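## Task

Scene 2: place the red wire on the table so it lies alone, at least a hand's width away from every other wire; a wire draping over the table edge may count as failure.

## Robot and tools

Robot: two arms, left_arm and right_arm, each with a parallel two-finger gripper and a wrist camera. Scene frame: origin at table-top height, midway between the arms and a little behind the near table edge; +x points out over the table, +y toward left_arm, +z up. Arm names do not match image sides. Calibrated bases: left_arm near (+0.005, +0.311, -0.006) m, right_arm near (-0.007, -0.318, -0.007) m. The fingers point along the gripper's +z and separate along its y. end_effector_position is the spot between the finger pads, about 1 cm back from the tips. Reported hand positions and orientations may be off by a few cm, more when an arm reaches far.

execute_actions(actions, cameras): actions is a list of actions. Each action is a table of at most 15 rows, one per 1/30 s control step; if shorter, its last row repeats to fill 15 steps. Every row has 14 numbers in [-1, 1]: left_arm dx, dy, dz, rx, ry, rz, opening, then the same seven for right_arm, always all 14 even if one arm stays still. The six pose numbers are offsets, not poses: measured along scene-frame axes from that arm's Hand target at the start of the action (every row counts from that same start, not from the row before). Scale: 1.0 equals 0.6 m for dx/dy/dz or 180 degrees for the rotation vector rx/ry/rz; rotation turns about the Hand target position. Sending the same offset again moves further. Six zeros re-command the current Hand target. Opening is absolute: +1 fully open (0.093 m), -1 closed; a 0 is a real command, so resend the present value to keep a gripper as it is. cameras: list of names, ["all"], or []; images come by default only when actions is empty.

move(target, speed, blend, opening_speed, grip_force, blocking, cameras): drives each gripper in a straight line. target is one 14-number row in the same layout and scale, or a list of up to 15 such rows; every row is an offset from the Hand targets at the start of the move, not from the previous row. speed: top path speed in m/s, 0.002 to 2.9 (default 0.25), rotation capped at twice that in rad/s; one value or one per row. blend: corner rounding radius in m for lists (0 = stop at each). opening_speed: rate of finger change per second on the -1..+1 scale, at least 0.2. grip_force: per-pad force limit in N, 10 to 50, one value or one per arm; it persists, and below 50 the fingers close slowly. blocking=false returns after about 0.5 s while the move continues. A move lasts at most 10 s of path. Its result adds a move: line with the ending (done, off_target, moving, held, fault) and any limits (paced = pose clipped, held = steps withheld). Done means within 10 mm and 2 degrees; neither done nor off_target tells you about contact.

wait(seconds 0 to 10, cameras) lets time pass with commands held; stop(cameras) brakes a running move; zoom_image(camera, region=[x0, y0, x1, y1] pixels, at most 504 by 504) enlarges part of the latest image of cam_high, cam_low, cam_left_wrist or cam_right_wrist. finished_scene(scene = 1 or 2) ends that scene for good; make no further call in that reply. The goal must still hold after the robot lets go.

Results: per arm end_effector_position (m) and end_effector_quat_wxyz in the scene frame, Hand target (the commanded pose your next offsets start from, after a 40-degree-per-step orientation clip), Tool commands, grip_measured, Joint positions (gripper opening in m last), joint velocities, torques and motor temperatures. Grippers often stop short of the Hand target; the next command re-requests it, so send the remaining gap as an offset if needed, and check tilt after moves. grip_measured: +1 open, -1 closed, pads meet near -0.94, about +0.0208 per mm of object width, with a fixed per-gripper bias up to +0.02. To hold, keep sending the closing number; to release, send clearly above the object's width reading. Joint ranges (rad): waist -2.618..3.054, shoulder 0..3.142, elbow 0..3.142 (straight 2.901), wrist pitch and yaw -1.571..1.571, wrist roll -2.094..2.094. Cameras: cam_high and cam_low (504x504) on a fixed beam behind the arms, wrist cameras 896x504; calibration lines give K and T_world_to_cam.

Avoid: dropping a wire or releasing it while it moves; anything leaving or hanging over the table; fast hits or hard pressing on the table, objects or the fixtures (the bar under the bases, the plate behind it up to about 3 cm high, the low rail); grippers, fingers or wrist cameras touching the other arm; strain on camera cables; paths near an arm's own base; arms held stretched or pushing against something, which heats motors (MOTOR HOT at 75 °C, fault and fold at 90 °C). To end a push, command the target back past the gripper. Contacts hurt more at higher speed. Something may occasionally nudge a loose object.

Each tool is called after ">>>" as name(argument=value, ...) on one line, values as JSON.

## Session

>>> execute_actions(actions=[])

Scene clock: 0.00 s.
left_arm: end_effector_position=(+0.3252, -0.0608, +0.2596) grip_measured=-0.915 end_effector_quat_wxyz=(+0.448, +0.542, +0.550, -0.450) | right_arm: end_effector_position=(+0.3565, -0.3240, +0.4061) grip_measured=+1.000 end_effector_quat_wxyz=(+0.717, +0.005, +0.696, +0.017)
Joint positions: left_arm=[-0.64 1.732 1.295 0.091 0.958 0.284 0.001] | right_arm=[0 1.047 1.047 0 0 0 0.093]
Joint velocities: within noise
Joint torques (N m): no reading
Motor temperatures (°C): left_arm=[26 27 25 24 27 27 27] | right_arm=[26 26 30 25 25 23 26]
Heat: left arm: 27 °C; right arm: 30 °C.
Hand target: left_arm +0.3246, -0.0607, +0.2690; +0.457, +0.544, +0.543, -0.448 | right_arm +0.3568, -0.3232, +0.4051; +0.715, +0.004, +0.699, +0.019
Tool commands: left_gripper/opening=-0.922918 right_gripper/opening=+1.0
camera_calibration:
cam_left_wrist: T_world_to_cam=[[-0.997902, 0.0317084, 0.0564392, 0.304797], [-0.0235709, 0.634019, -0.772958, 0.279507], [-0.0602928, -0.772667, -0.631942, 0.221508], [0, 0, 0, 1]] pos_world=[0.324102, -0.0157257, 0.338825]

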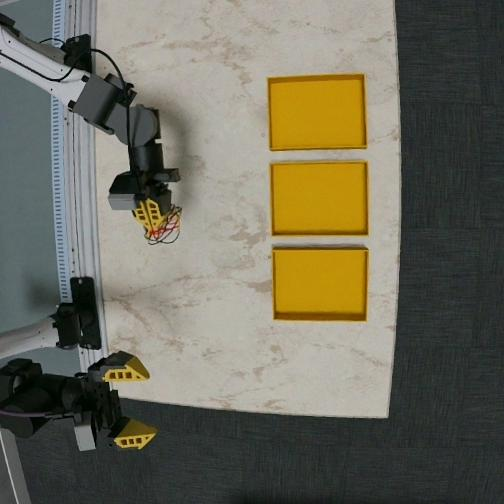

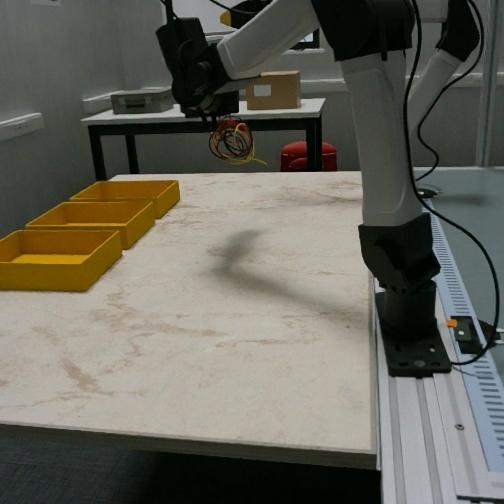

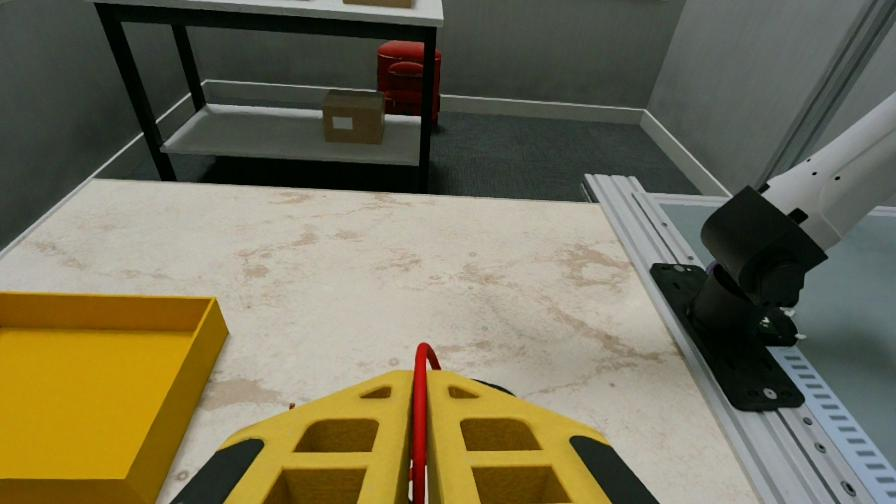

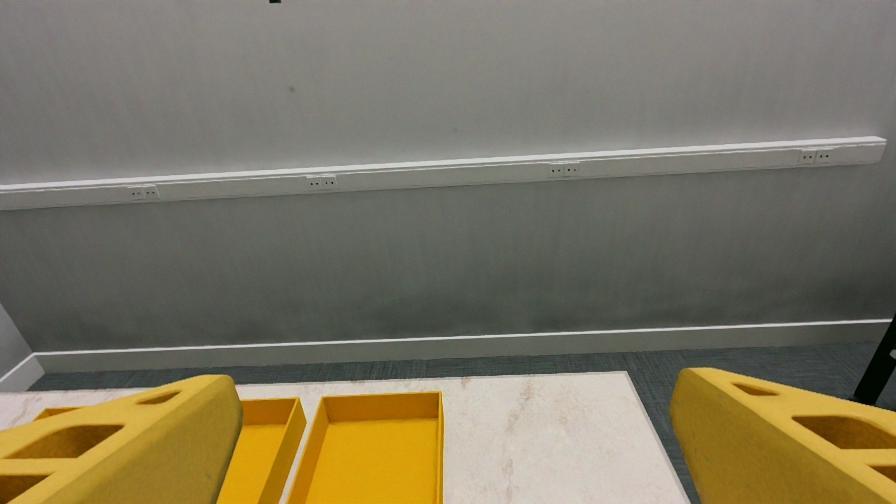

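>>> zoom_image(camera="cam_low", region=[190, 95, 290, 185])

>>> zoom_image(camera="cam_high", region=[110, 180, 200, 260])

>>> zoom_image(camera="cam_left_wrist", region=[340, 304, 540, 504])

Scaled by 5.040 from the camera's 504x504 image, which has a finer 720x720 frame.

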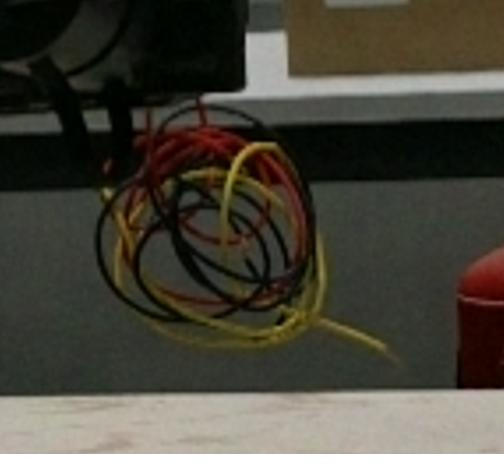

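Scaled by 5.600 from the camera's 504x504 image, which has a finer 720x720 frame.

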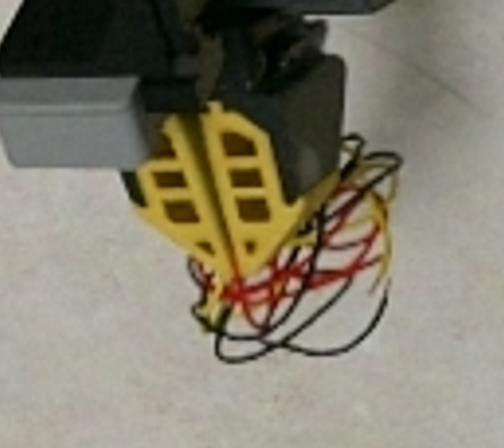

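Scaled by 2.520 from the camera's 896x504 image, which has a finer 1280x720 frame.

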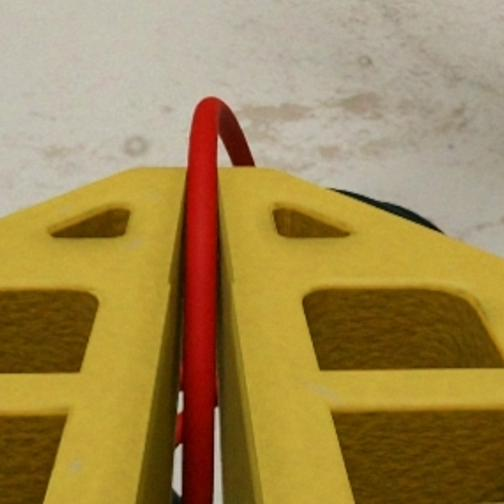

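>>> move(target=[0,0,0,0,0,0,-0.922918,-0.045,-0.02,-0.22,0,0,0.5,1], speed=0.4, cameras=["cam_right_wrist","cam_high","cam_left_wrist"])

>>> zoom_image(camera="cam_right_wrist", region=[350, 150, 650, 400])

Scene clock: 3.20 s.
left_arm: end_effector_position=(+0.3252, -0.0608, +0.2596) grip_measured=-0.915 end_effector_quat_wxyz=(+0.448, +0.542, +0.550, -0.450) | right_arm: end_effector_position=(+0.3294, -0.3324, +0.2793) grip_measured=+1.000 end_effector_quat_wxyz=(+0.614, -0.327, +0.610, +0.380)
Joint positions: left_arm=[-0.64 1.732 1.295 0.091 0.958 0.284 0.001] | right_arm=[-0.545 1.457 0.903 0.262 -1.572 -0.221 0.093]
Joint torques (N m): left_arm=[-0.03 -10.97 8.4 1.66 0.26 -0.1] | right_arm=[-0.72 -4.11 7.34 1.94 -0.34 -0.29]
Heat: left arm: 28 °C; right arm: 30 °C.
Hand target: left_arm +0.3246, -0.0607, +0.2690; +0.457, +0.544, +0.543, -0.448 | right_arm +0.3299, -0.3351, +0.2729; +0.492, -0.492, +0.497, +0.519
Off the commanded pose: left_arm 0.009 m, 1 deg | right_arm 0.007 m, 31 deg.
joint sent to its limit (right arm) — joint 5 (wrist yaw), lower limit. The joint targets are off in orientation, not in position.
move: off_target (right_arm)
camera_calibration:
cam_left_wrist: T_world_to_cam=[[-0.997902, 0.0317084, 0.0564392, 0.304797], [-0.0235709, 0.634019, -0.772958, 0.279507], [-0.0602928, -0.772667, -0.631942, 0.221508], [0, 0, 0, 1]] pos_world=[0.324102, -0.0157257, 0.338825]
cam_right_wrist: T_world_to_cam=[[0.86572, -0.4945, -0.0774522, -0.42867], [-0.276625, -0.343729, -0.897401, 0.260539], [0.417143, 0.798323, -0.434364, 0.336614], [0, 0, 0, 1]] pos_world=[0.302763, -0.39115, 0.346819]
Images, in order (width x height): cam_high 504x504, cam_left_wrist 896x504, cam_right_wrist 896x504.

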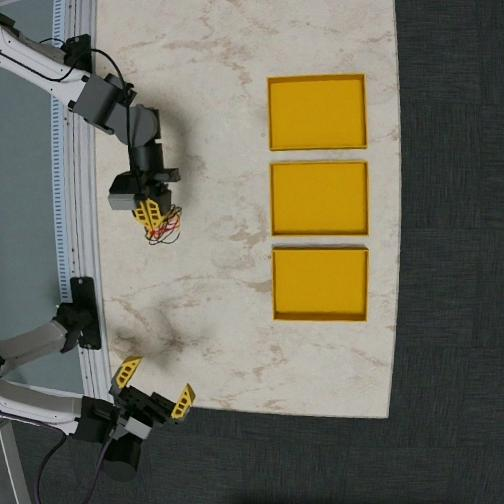

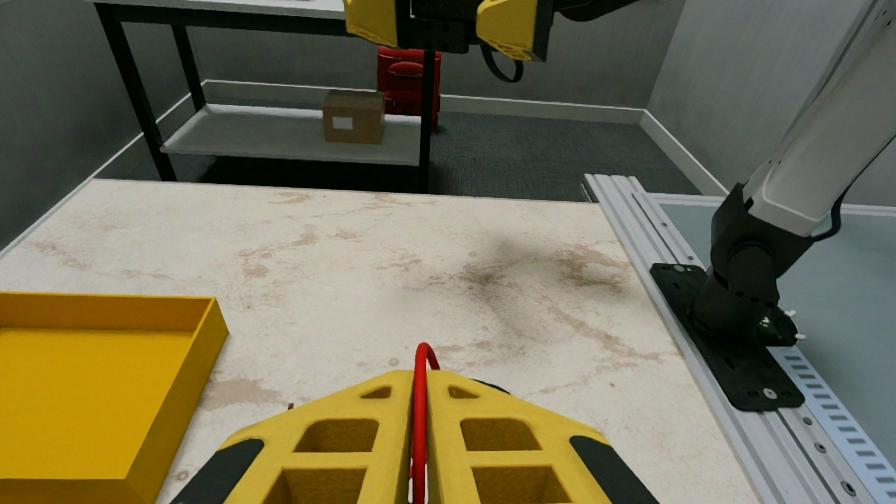

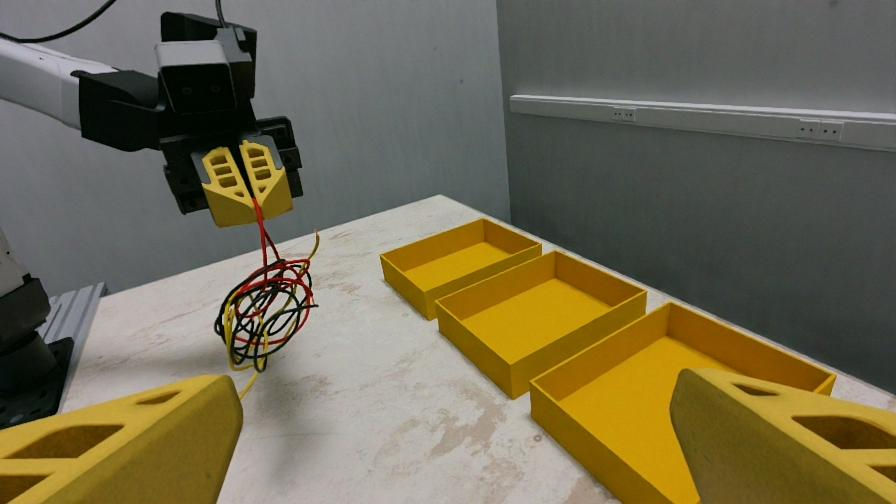

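Scaled by 1.680 from the camera's 896x504 image, which has a finer 1280x720 frame.

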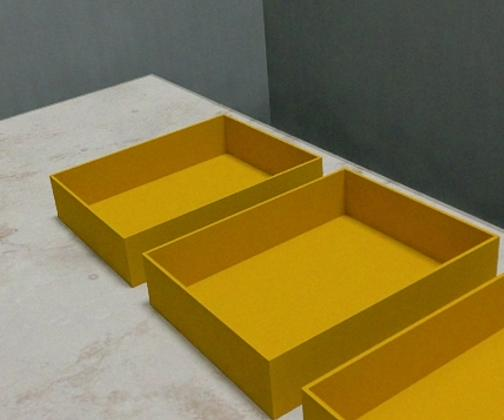

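>>> zoom_image(camera="cam_right_wrist", region=[195, 185, 345, 405])

Scaled by 2.291 from the camera's 896x504 image, which has a finer 1280x720 frame.

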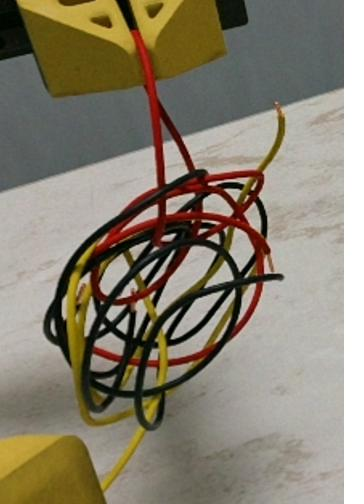

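>>> move(target=[0,0,0,0,0,0,-0.922918,-0.06,0.235,-0.268,0,0,-0.083,1], speed=0.3, cameras=["all"])

>>> zoom_image(camera="cam_low", region=[170, 85, 310, 225])

Scene clock: 6.30 s.
left_arm: end_effector_position=(+0.3252, -0.0608, +0.2596) grip_measured=-0.915 end_effector_quat_wxyz=(+0.448, +0.542, +0.550, -0.450) | right_arm: end_effector_position=(+0.2931, -0.1966, +0.1195) grip_measured=+1.000 end_effector_quat_wxyz=(+0.545, -0.440, +0.555, +0.449)
Joint positions: left_arm=[-0.64 1.732 1.295 0.091 0.958 0.284 0.001] | right_arm=[-0.165 1.774 0.526 0.701 -1.495 -0.505 0.093]
Joint torques (N m): left_arm=[0.05 -11.02 8.36 1.68 0.26 -0.12] | right_arm=[0.28 -4.52 4.89 1.94 -0.2 -0.01]
Heat: left arm: 28 °C; right arm: 30 °C.
Hand target: left_arm +0.3246, -0.0607, +0.2690; +0.457, +0.544, +0.543, -0.448 | right_arm +0.2939, -0.1942, +0.1122; +0.555, -0.423, +0.557, +0.450
Off the commanded pose: left_arm 0.009 m, 1 deg | right_arm 0.008 m, 2 deg.
move: done
camera_calibration:
cam_left_wrist: T_world_to_cam=[[-0.997902, 0.0317084, 0.0564392, 0.304797], [-0.0235709, 0.634019, -0.772958, 0.279507], [-0.0602928, -0.772667, -0.631942, 0.221508], [0, 0, 0, 1]] pos_world=[0.324102, -0.0157257, 0.338825]
cam_right_wrist: T_world_to_cam=[[0.977746, -0.20706, -0.03376, -0.323999], [-0.127626, -0.459331, -0.879049, 0.0850896], [0.166509, 0.863795, -0.475535, 0.265193], [0, 0, 0, 1]] pos_world=[0.283491, -0.257075, 0.189968]

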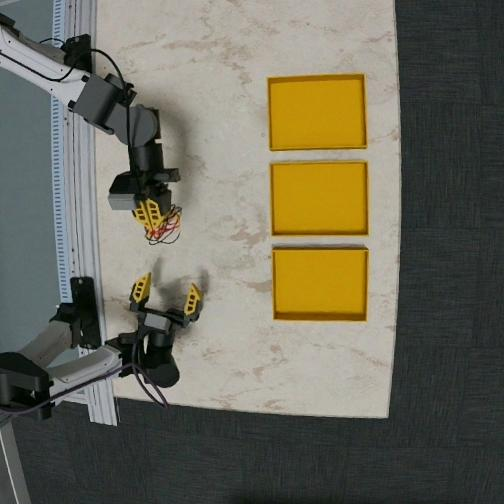

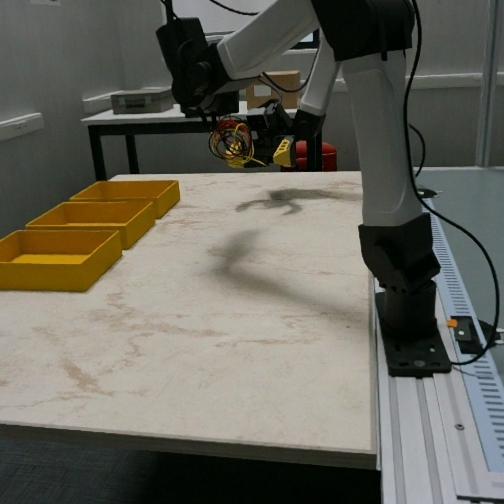

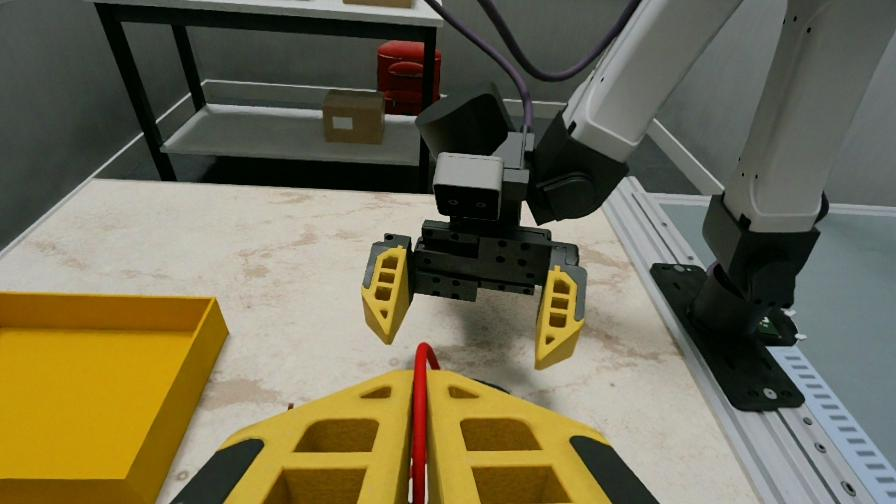

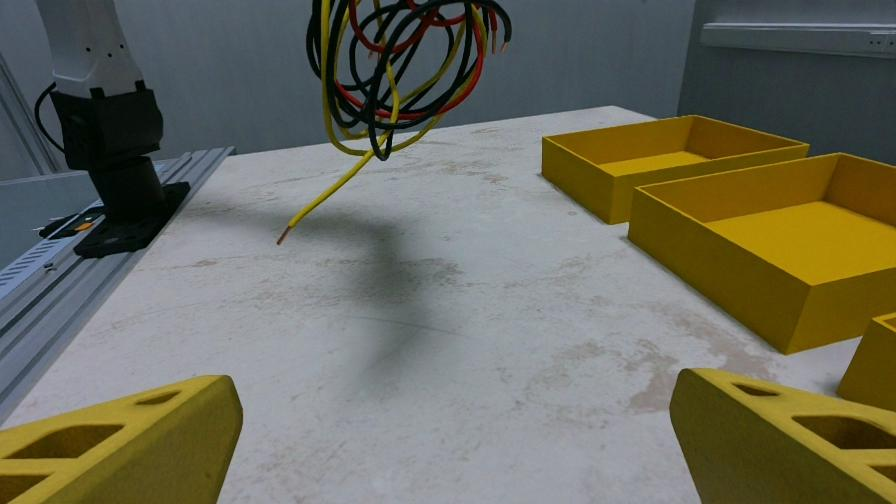

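Scaled by 3.600 from the camera's 504x504 image, which has a finer 720x720 frame.

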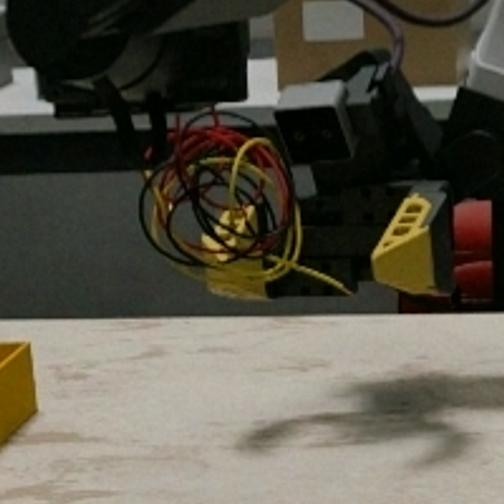

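>>> move(target=[0,0,0,0,0,0,-0.922918,0.02,0.225,0.012,0,0,0,1], speed=0.15, cameras=["all"])

>>> zoom_image(camera="cam_low", region=[170, 85, 310, 225])

Scene clock: 8.40 s.
left_arm: end_effector_position=(+0.3252, -0.0608, +0.2596) grip_measured=-0.915 end_effector_quat_wxyz=(+0.448, +0.542, +0.550, -0.450) | right_arm: end_effector_position=(+0.3029, -0.0626, +0.1230) grip_measured=+1.000 end_effector_quat_wxyz=(+0.558, -0.426, +0.554, +0.447)
Joint positions: left_arm=[-0.64 1.732 1.295 0.091 0.958 0.284 0.001] | right_arm=[0.318 1.994 0.536 1.43 -0.995 0.018 0.093]
Joint torques (N m): left_arm=[0.01 -10.99 8.34 1.68 0.27 -0.13] | right_arm=[0.35 -5.46 6.26 2.38 0.09 0.08]
Heat: left arm: 29 °C; right arm: 30 °C.
Hand target: left_arm +0.3246, -0.0607, +0.2690; +0.457, +0.544, +0.543, -0.448 | right_arm +0.3058, -0.0591, +0.1193; +0.555, -0.423, +0.557, +0.450
Off the commanded pose: left_arm 0.009 m, 1 deg | right_arm 0.006 m, 1 deg.
move: done
camera_calibration:
cam_left_wrist: T_world_to_cam=[[-0.997902, 0.0317084, 0.0564392, 0.304797], [-0.0235709, 0.634019, -0.772958, 0.279507], [-0.0602928, -0.772667, -0.631942, 0.221508], [0, 0, 0, 1]] pos_world=[0.324102, -0.0157257, 0.338825]
cam_right_wrist: T_world_to_cam=[[0.971723, -0.233356, -0.0360367, -0.3052], [-0.137229, -0.43393, -0.890434, 0.156967], [0.192151, 0.870201, -0.453684, 0.139401], [0, 0, 0, 1]] pos_world=[0.291325, -0.124414, 0.192014]

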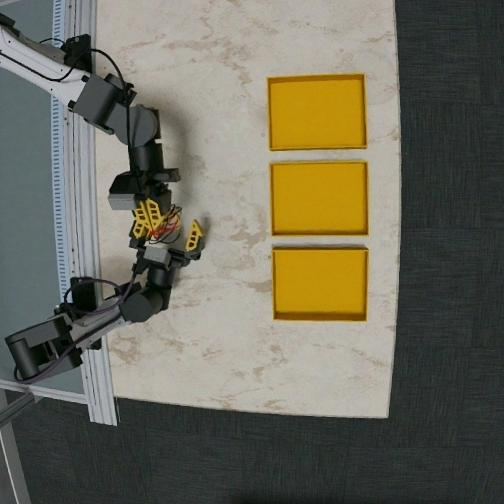

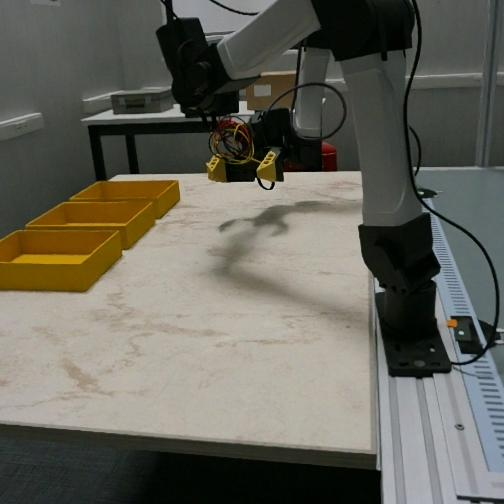

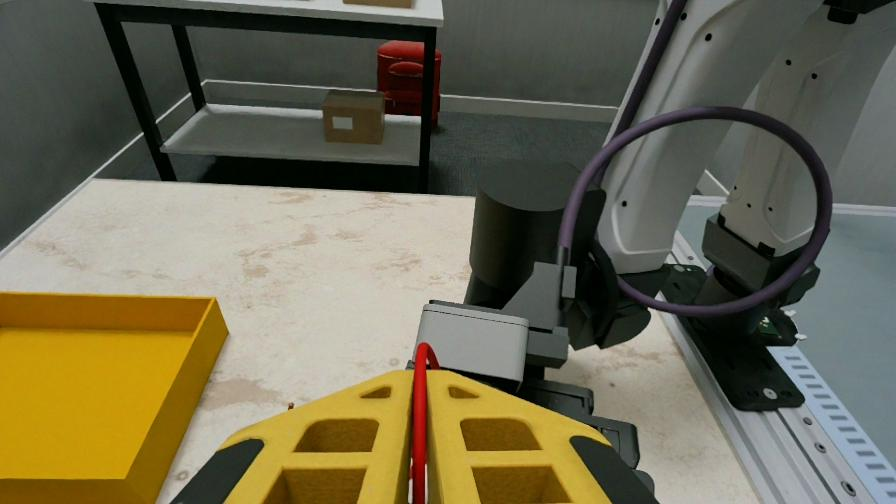

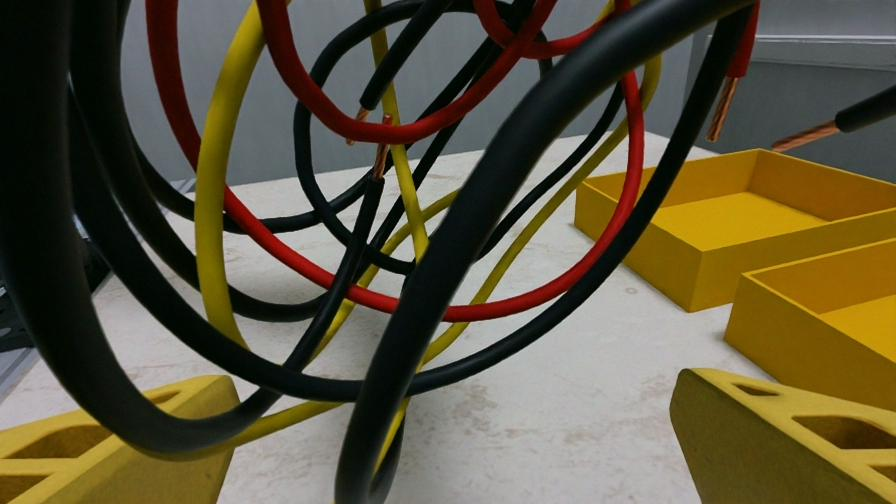

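Scaled by 3.600 from the camera's 504x504 image, which has a finer 720x720 frame.

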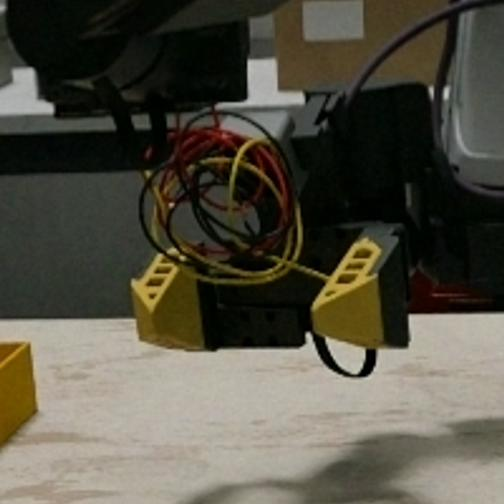

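>>> move(target=[[0,0,0.1,0,0,0,-0.922918,0,-0.02,0.1,0.15,-0.04,0,1],[0,0,0.1,0,0,0,-0.922918,0.0,0.02,0.11,0.15,-0.04,0,1]], speed=0.12, cameras=["all"])

>>> zoom_image(camera="cam_low", region=[170, 65, 310, 205])

Scene clock: 13.07 s.
left_arm: end_effector_position=(+0.3277, -0.0622, +0.3017) grip_measured=-0.915 end_effector_quat_wxyz=(+0.434, +0.540, +0.562, -0.453) | right_arm: end_effector_position=(+0.3072, -0.0496, +0.1638) grip_measured=+1.000 end_effector_quat_wxyz=(+0.573, -0.375, +0.548, +0.481)
Joint positions: left_arm=[-0.64 1.732 1.487 -0.138 0.958 0.284 0.001] | right_arm=[0.37 1.947 0.565 1.512 -0.904 0.22 0.093]
Joint torques (N m): left_arm=[-0.09 -12.72 10.36 1.62 0.28 -0.13] | right_arm=[0.54 -8.87 6.82 3.16 0.19 0.09]
Heat: left arm: 29 °C; right arm: 31 °C.
Hand target: left_arm +0.3246, -0.0607, +0.3290; +0.457, +0.544, +0.543, -0.448 | right_arm +0.3058, -0.0471, +0.1854; +0.672, -0.309, +0.400, +0.541
Off the commanded pose: left_arm 0.027 m, 3 deg | right_arm 0.022 m, 23 deg.
joint sent to its limit (right arm) — joint 4 (wrist pitch), upper limit. The joint targets are off in orientation, not in position.
move: off_target (left_arm, right_arm)
camera_calibration:
cam_left_wrist: T_world_to_cam=[[-0.995629, 0.030409, 0.0883069, 0.294497], [-0.0474602, 0.649602, -0.758791, 0.317474], [-0.0804384, -0.759666, -0.64532, 0.258633], [0, 0, 0, 1]] pos_world=[0.329082, -0.0187123, 0.381791]
cam_right_wrist: T_world_to_cam=[[0.96143, -0.25136, -0.111673, -0.290187], [-0.192917, -0.326862, -0.925173, 0.22759], [0.19605, 0.911032, -0.362746, 0.13166], [0, 0, 0, 1]] pos_world=[0.297089, -0.118497, 0.225913]

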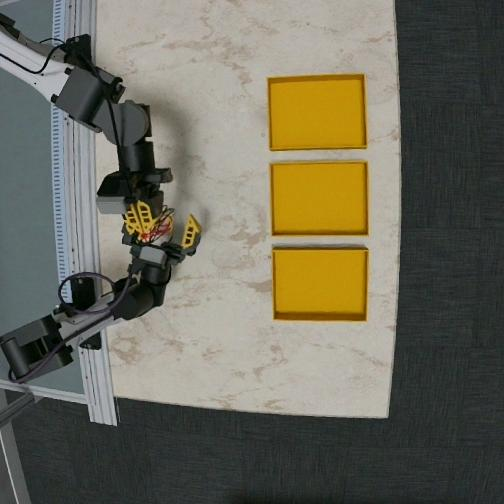

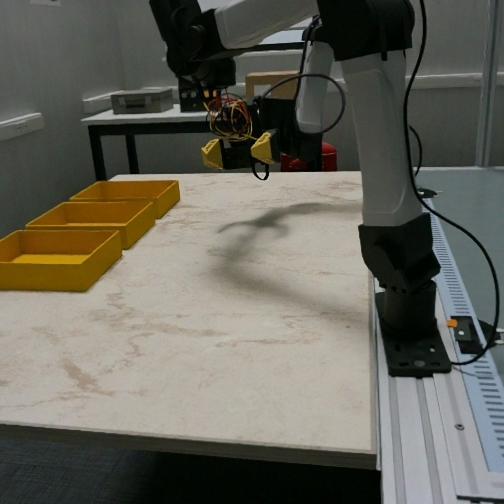

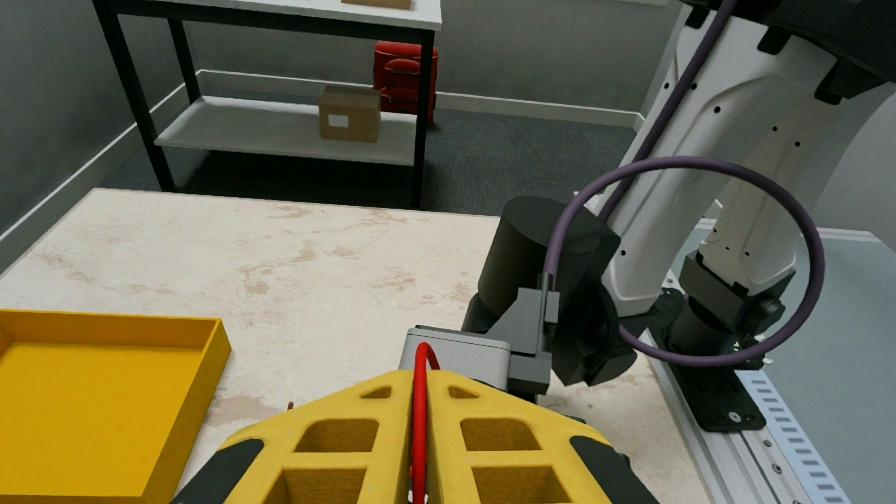

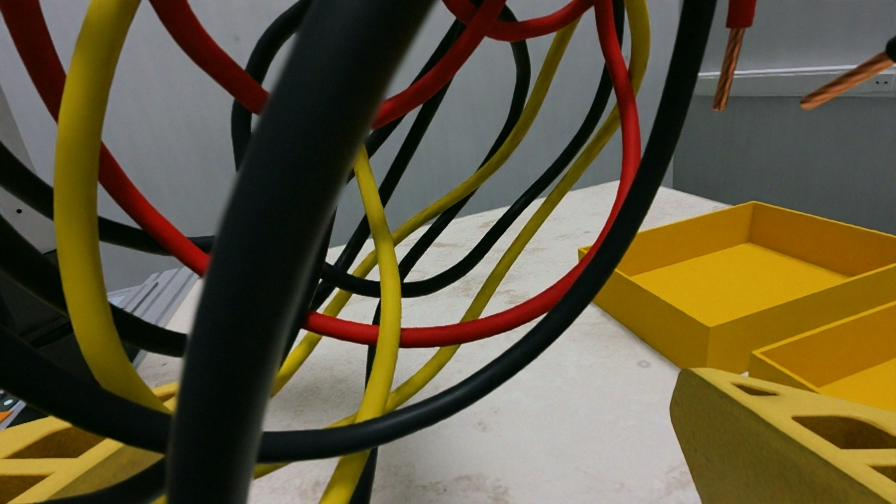

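Scaled by 3.600 from the camera's 504x504 image, which has a finer 720x720 frame.

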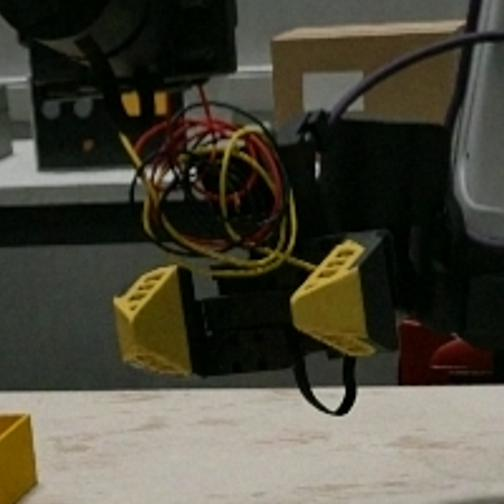

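>>> move(target=[0,0,0,0,0,0,-0.922918,0,0.012,0.0,-0.107,0.03,0,1], speed=0.1, cameras=["all"])

>>> zoom_image(camera="cam_low", region=[170, 65, 310, 205])

Scene clock: 14.17 s.
left_arm: end_effector_position=(+0.3277, -0.0622, +0.3017) grip_measured=-0.915 end_effector_quat_wxyz=(+0.434, +0.540, +0.562, -0.453) | right_arm: end_effector_position=(+0.3076, -0.0434, +0.1702) grip_measured=+1.000 end_effector_quat_wxyz=(+0.577, -0.381, +0.538, +0.483)
Joint positions: left_arm=[-0.64 1.732 1.487 -0.138 0.958 0.284 0.001] | right_arm=[0.384 1.947 0.588 1.51 -0.904 0.22 0.093]
Joint torques (N m): left_arm=[-0.03 -12.72 10.43 1.62 0.28 -0.11] | right_arm=[0.44 -10.13 6.93 2.38 0.11 -0.12]
Heat: left arm: 30 °C; right arm: 31 °C.
Hand target: left_arm +0.3246, -0.0607, +0.3290; +0.457, +0.544, +0.543, -0.448 | right_arm +0.3058, -0.0399, +0.1855; +0.592, -0.392, +0.516, +0.480
Off the commanded pose: left_arm 0.027 m, 3 deg | right_arm 0.016 m, 3 deg.
move: off_target (left_arm, right_arm)
camera_calibration:
cam_left_wrist: T_world_to_cam=[[-0.995629, 0.030409, 0.0883069, 0.294497], [-0.0474602, 0.649602, -0.758791, 0.317474], [-0.0804384, -0.759666, -0.64532, 0.258633], [0, 0, 0, 1]] pos_world=[0.329082, -0.0187123, 0.381791]
cam_right_wrist: T_world_to_cam=[[0.96674, -0.237695, -0.0944155, -0.292317], [-0.170155, -0.322132, -0.931278, 0.229866], [0.190946, 0.916369, -0.351863, 0.128284], [0, 0, 0, 1]] pos_world=[0.297212, -0.112991, 0.231608]

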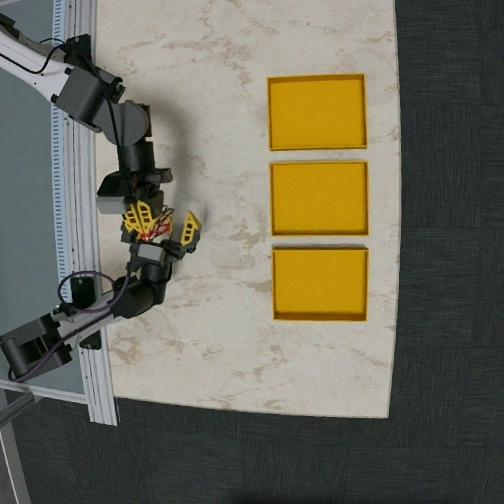

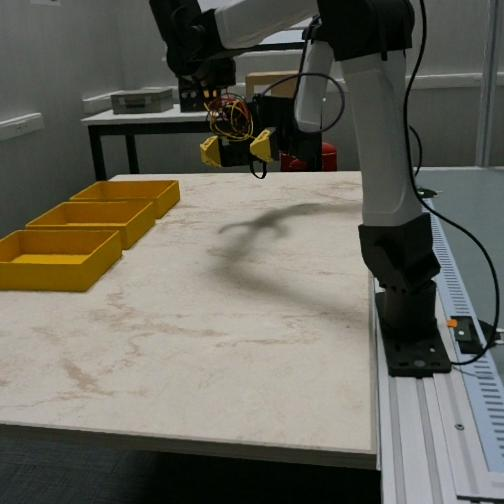

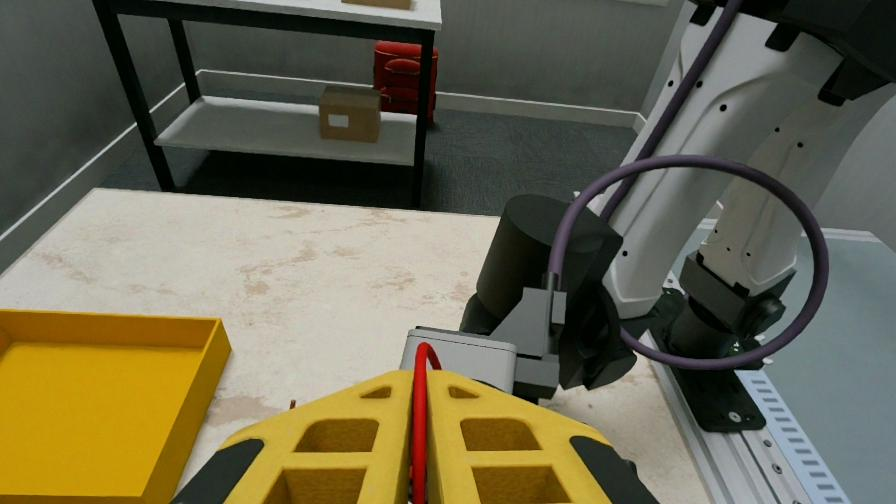

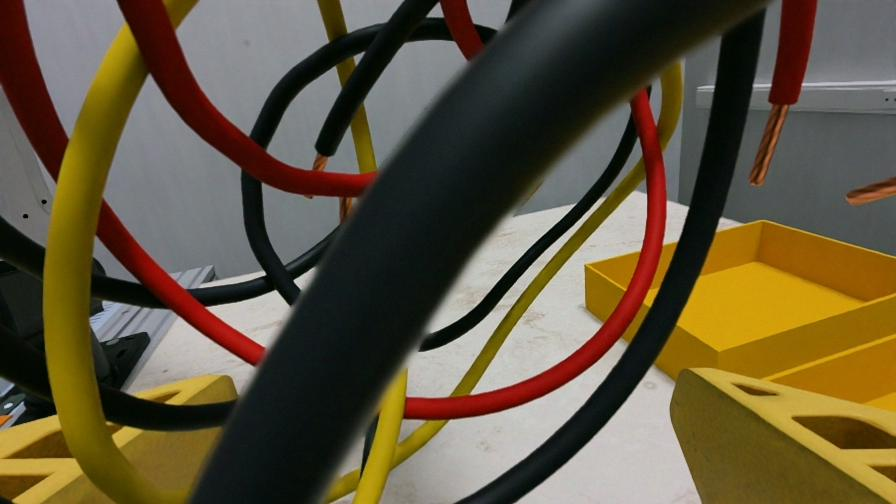

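Scaled by 3.600 from the camera's 504x504 image, which has a finer 720x720 frame.

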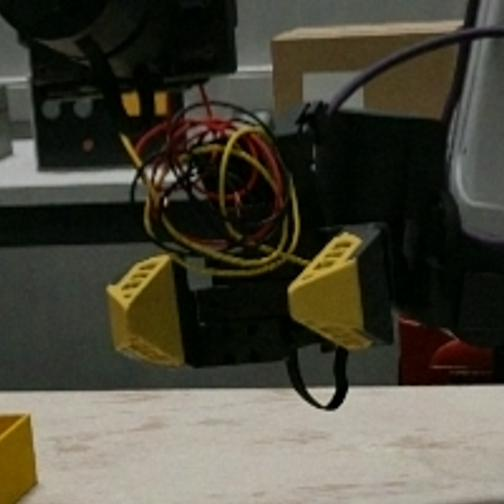

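>>> move(target=[0,0,0,0,0,0,-0.922918,0,0.0,0.0,0,0,0,-1], opening_speed=1.0, cameras=["all"])

>>> zoom_image(camera="cam_low", region=[170, 65, 310, 205])

Scene clock: 16.70 s.
left_arm: end_effector_position=(+0.3277, -0.0622, +0.3017) grip_measured=-0.915 end_effector_quat_wxyz=(+0.434, +0.540, +0.562, -0.453) | right_arm: end_effector_position=(+0.3076, -0.0434, +0.1702) grip_measured=-0.977 end_effector_quat_wxyz=(+0.577, -0.381, +0.538, +0.483)
Joint positions: left_arm=[-0.64 1.732 1.487 -0.138 0.958 0.284 0.001] | right_arm=[0.384 1.947 0.588 1.51 -0.904 0.22 0]
Joint torques (N m): left_arm=[-0.08 -12.7 10.43 1.62 0.27 -0.13] | right_arm=[0.54 -10.11 6.97 2.39 0.12 -0.12]
Motor temperatures (°C): left_arm=[26 30 30 26 27 27 28] | right_arm=[27 29 31 29 25 23 26]
Heat: left arm: 30 °C; right arm: 31 °C.
Hand target: left_arm +0.3246, -0.0607, +0.3290; +0.457, +0.544, +0.543, -0.448 | right_arm +0.3058, -0.0399, +0.1855; +0.592, -0.392, +0.516, +0.480
Off the commanded pose: left_arm 0.027 m, 3 deg | right_arm 0.016 m, 3 deg.
move: off_target (left_arm, right_arm)
camera_calibration:
cam_left_wrist: T_world_to_cam=[[-0.995629, 0.030409, 0.0883069, 0.294497], [-0.0474602, 0.649602, -0.758791, 0.317474], [-0.0804384, -0.759666, -0.64532, 0.258633], [0, 0, 0, 1]] pos_world=[0.329082, -0.0187123, 0.381791]
cam_right_wrist: T_world_to_cam=[[0.96674, -0.237695, -0.0944155, -0.292317], [-0.170155, -0.322132, -0.931278, 0.229866], [0.190946, 0.916369, -0.351863, 0.128284], [0, 0, 0, 1]] pos_world=[0.297212, -0.112991, 0.231608]

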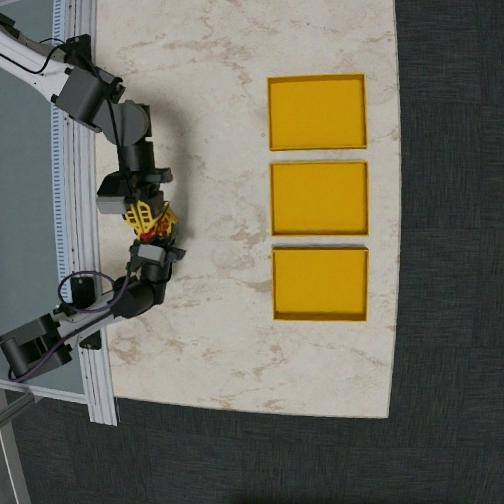

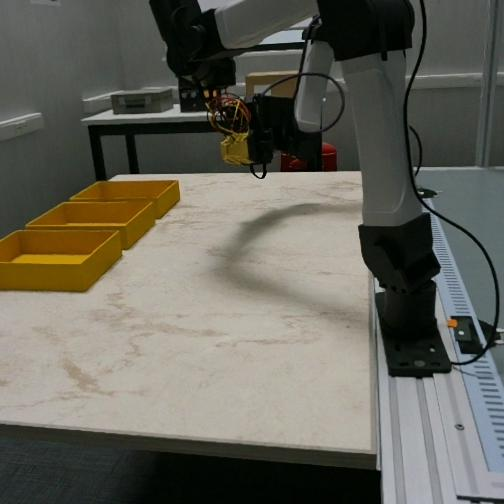

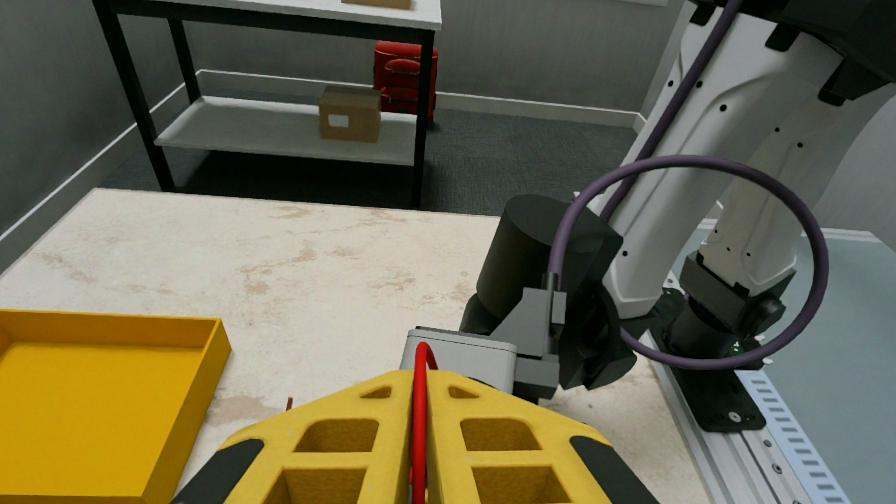

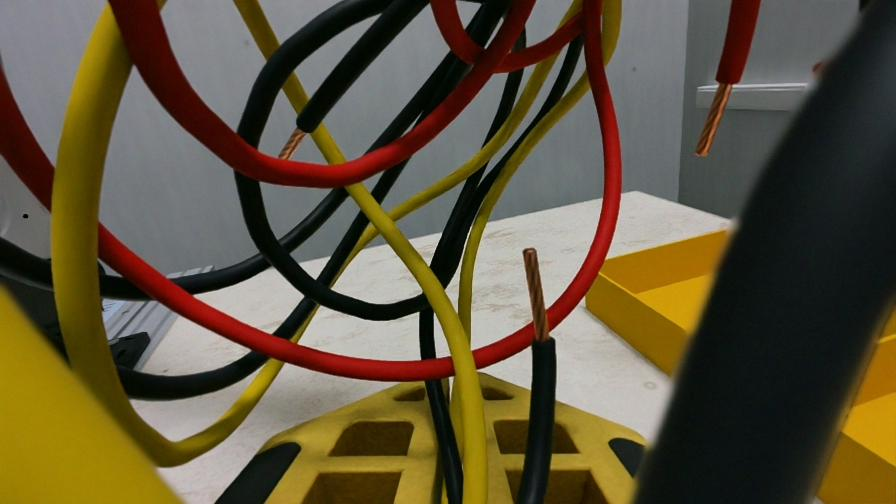

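Scaled by 3.600 from the camera's 504x504 image, which has a finer 720x720 frame.

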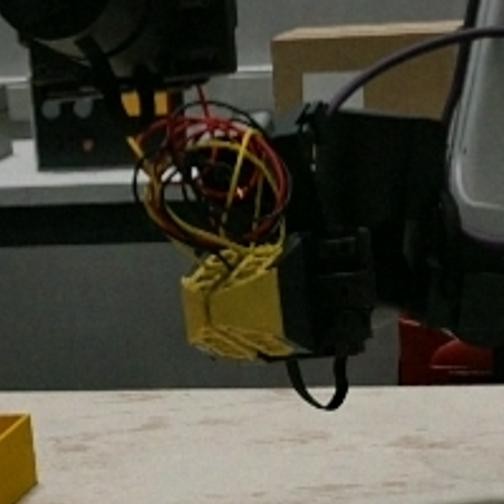

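>>> move(target=[0,0.03,0.12,0,0,0,-0.922918,0,-0.08,-0.05,0,0,0,-1], speed=0.05, cameras=["all"])

>>> zoom_image(camera="cam_low", region=[170, 45, 310, 185])

Scene clock: 19.47 s.
left_arm: end_effector_position=(+0.3250, -0.0458, +0.3797) grip_measured=-0.915 end_effector_quat_wxyz=(+0.435, +0.537, +0.566, -0.450) | right_arm: end_effector_position=(+0.3099, -0.0854, +0.1515) grip_measured=-0.977 end_effector_quat_wxyz=(+0.563, -0.388, +0.554, +0.476)
Joint positions: left_arm=[-0.611 1.732 1.807 -0.474 0.973 0.298 0.001] | right_arm=[0.244 1.947 0.532 1.512 -1.048 0.195 0]
Joint torques (N m): left_arm=[1.01 -10.04 10.5 1.76 0.54 -0.04] | right_arm=[-0.81 -6.27 3.96 3.07 -0.1 -0.16]
Heat: left arm: 31 °C; right arm: 31 °C.
Hand target: left_arm +0.3245, -0.0427, +0.4010; +0.456, +0.544, +0.543, -0.448 | right_arm +0.3058, -0.0880, +0.1554; +0.592, -0.391, +0.516, +0.480
Off the commanded pose: left_arm 0.022 m, 4 deg | right_arm 0.006 m, 5 deg.
joint sent to its limit (right arm) — joint 4 (wrist pitch), upper limit. The joint targets are off in orientation, not in position.
move: off_target (left_arm, right_arm)
camera_calibration:
cam_left_wrist: T_world_to_cam=[[-0.995787, 0.0180875, 0.0898992, 0.283404], [-0.0564673, 0.651492, -0.756551, 0.368062], [-0.0722527, -0.75844, -0.647726, 0.31945], [0, 0, 0, 1]] pos_world=[0.326075, -0.00263228, 0.459895]
cam_right_wrist: T_world_to_cam=[[0.964689, -0.241295, -0.105606, -0.304265], [-0.190042, -0.360028, -0.91338, 0.19952], [0.182373, 0.901197, -0.393171, 0.167319], [0, 0, 0, 1]] pos_world=[0.300923, -0.152372, 0.21589]

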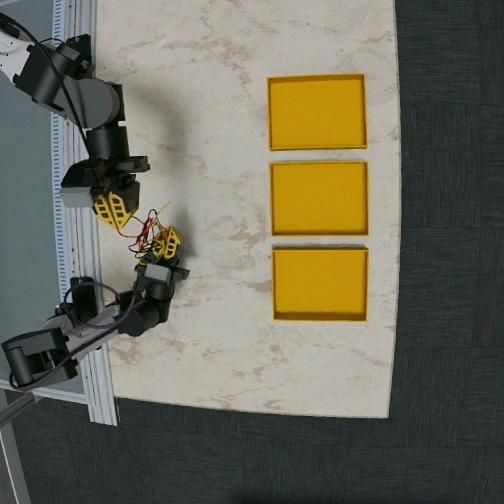

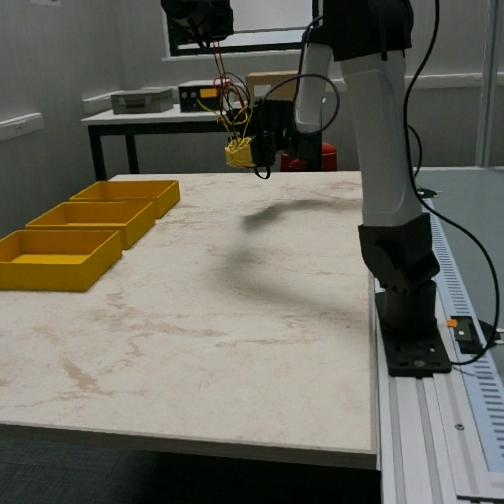

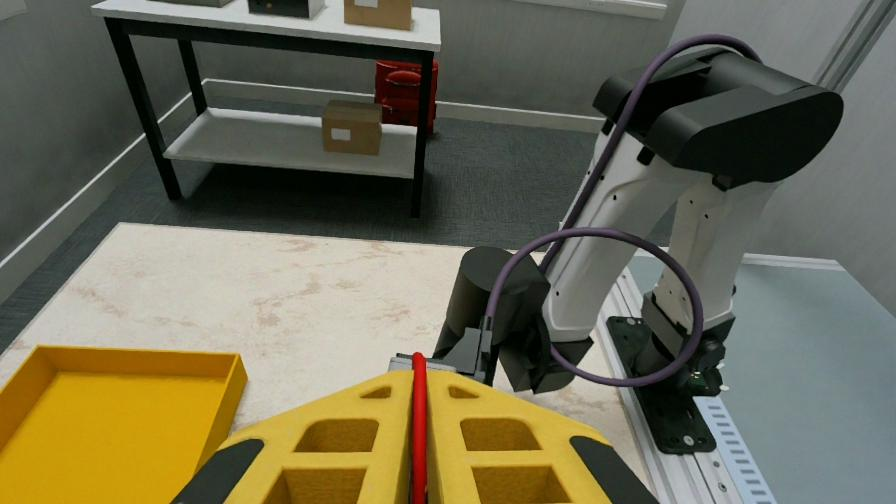

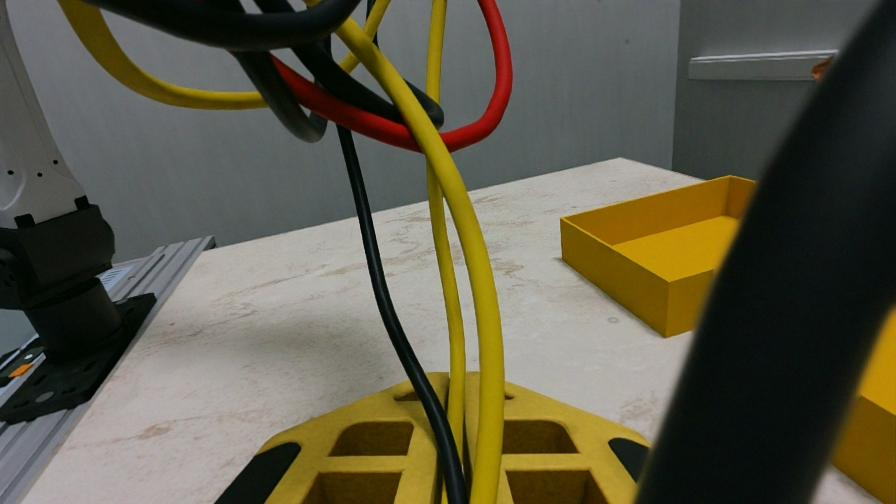

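Scaled by 3.600 from the camera's 504x504 image, which has a finer 720x720 frame.

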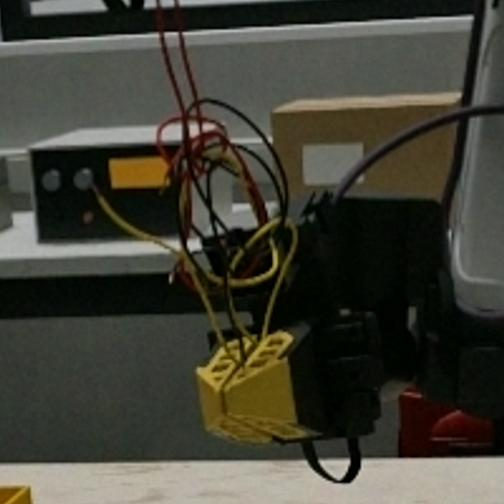

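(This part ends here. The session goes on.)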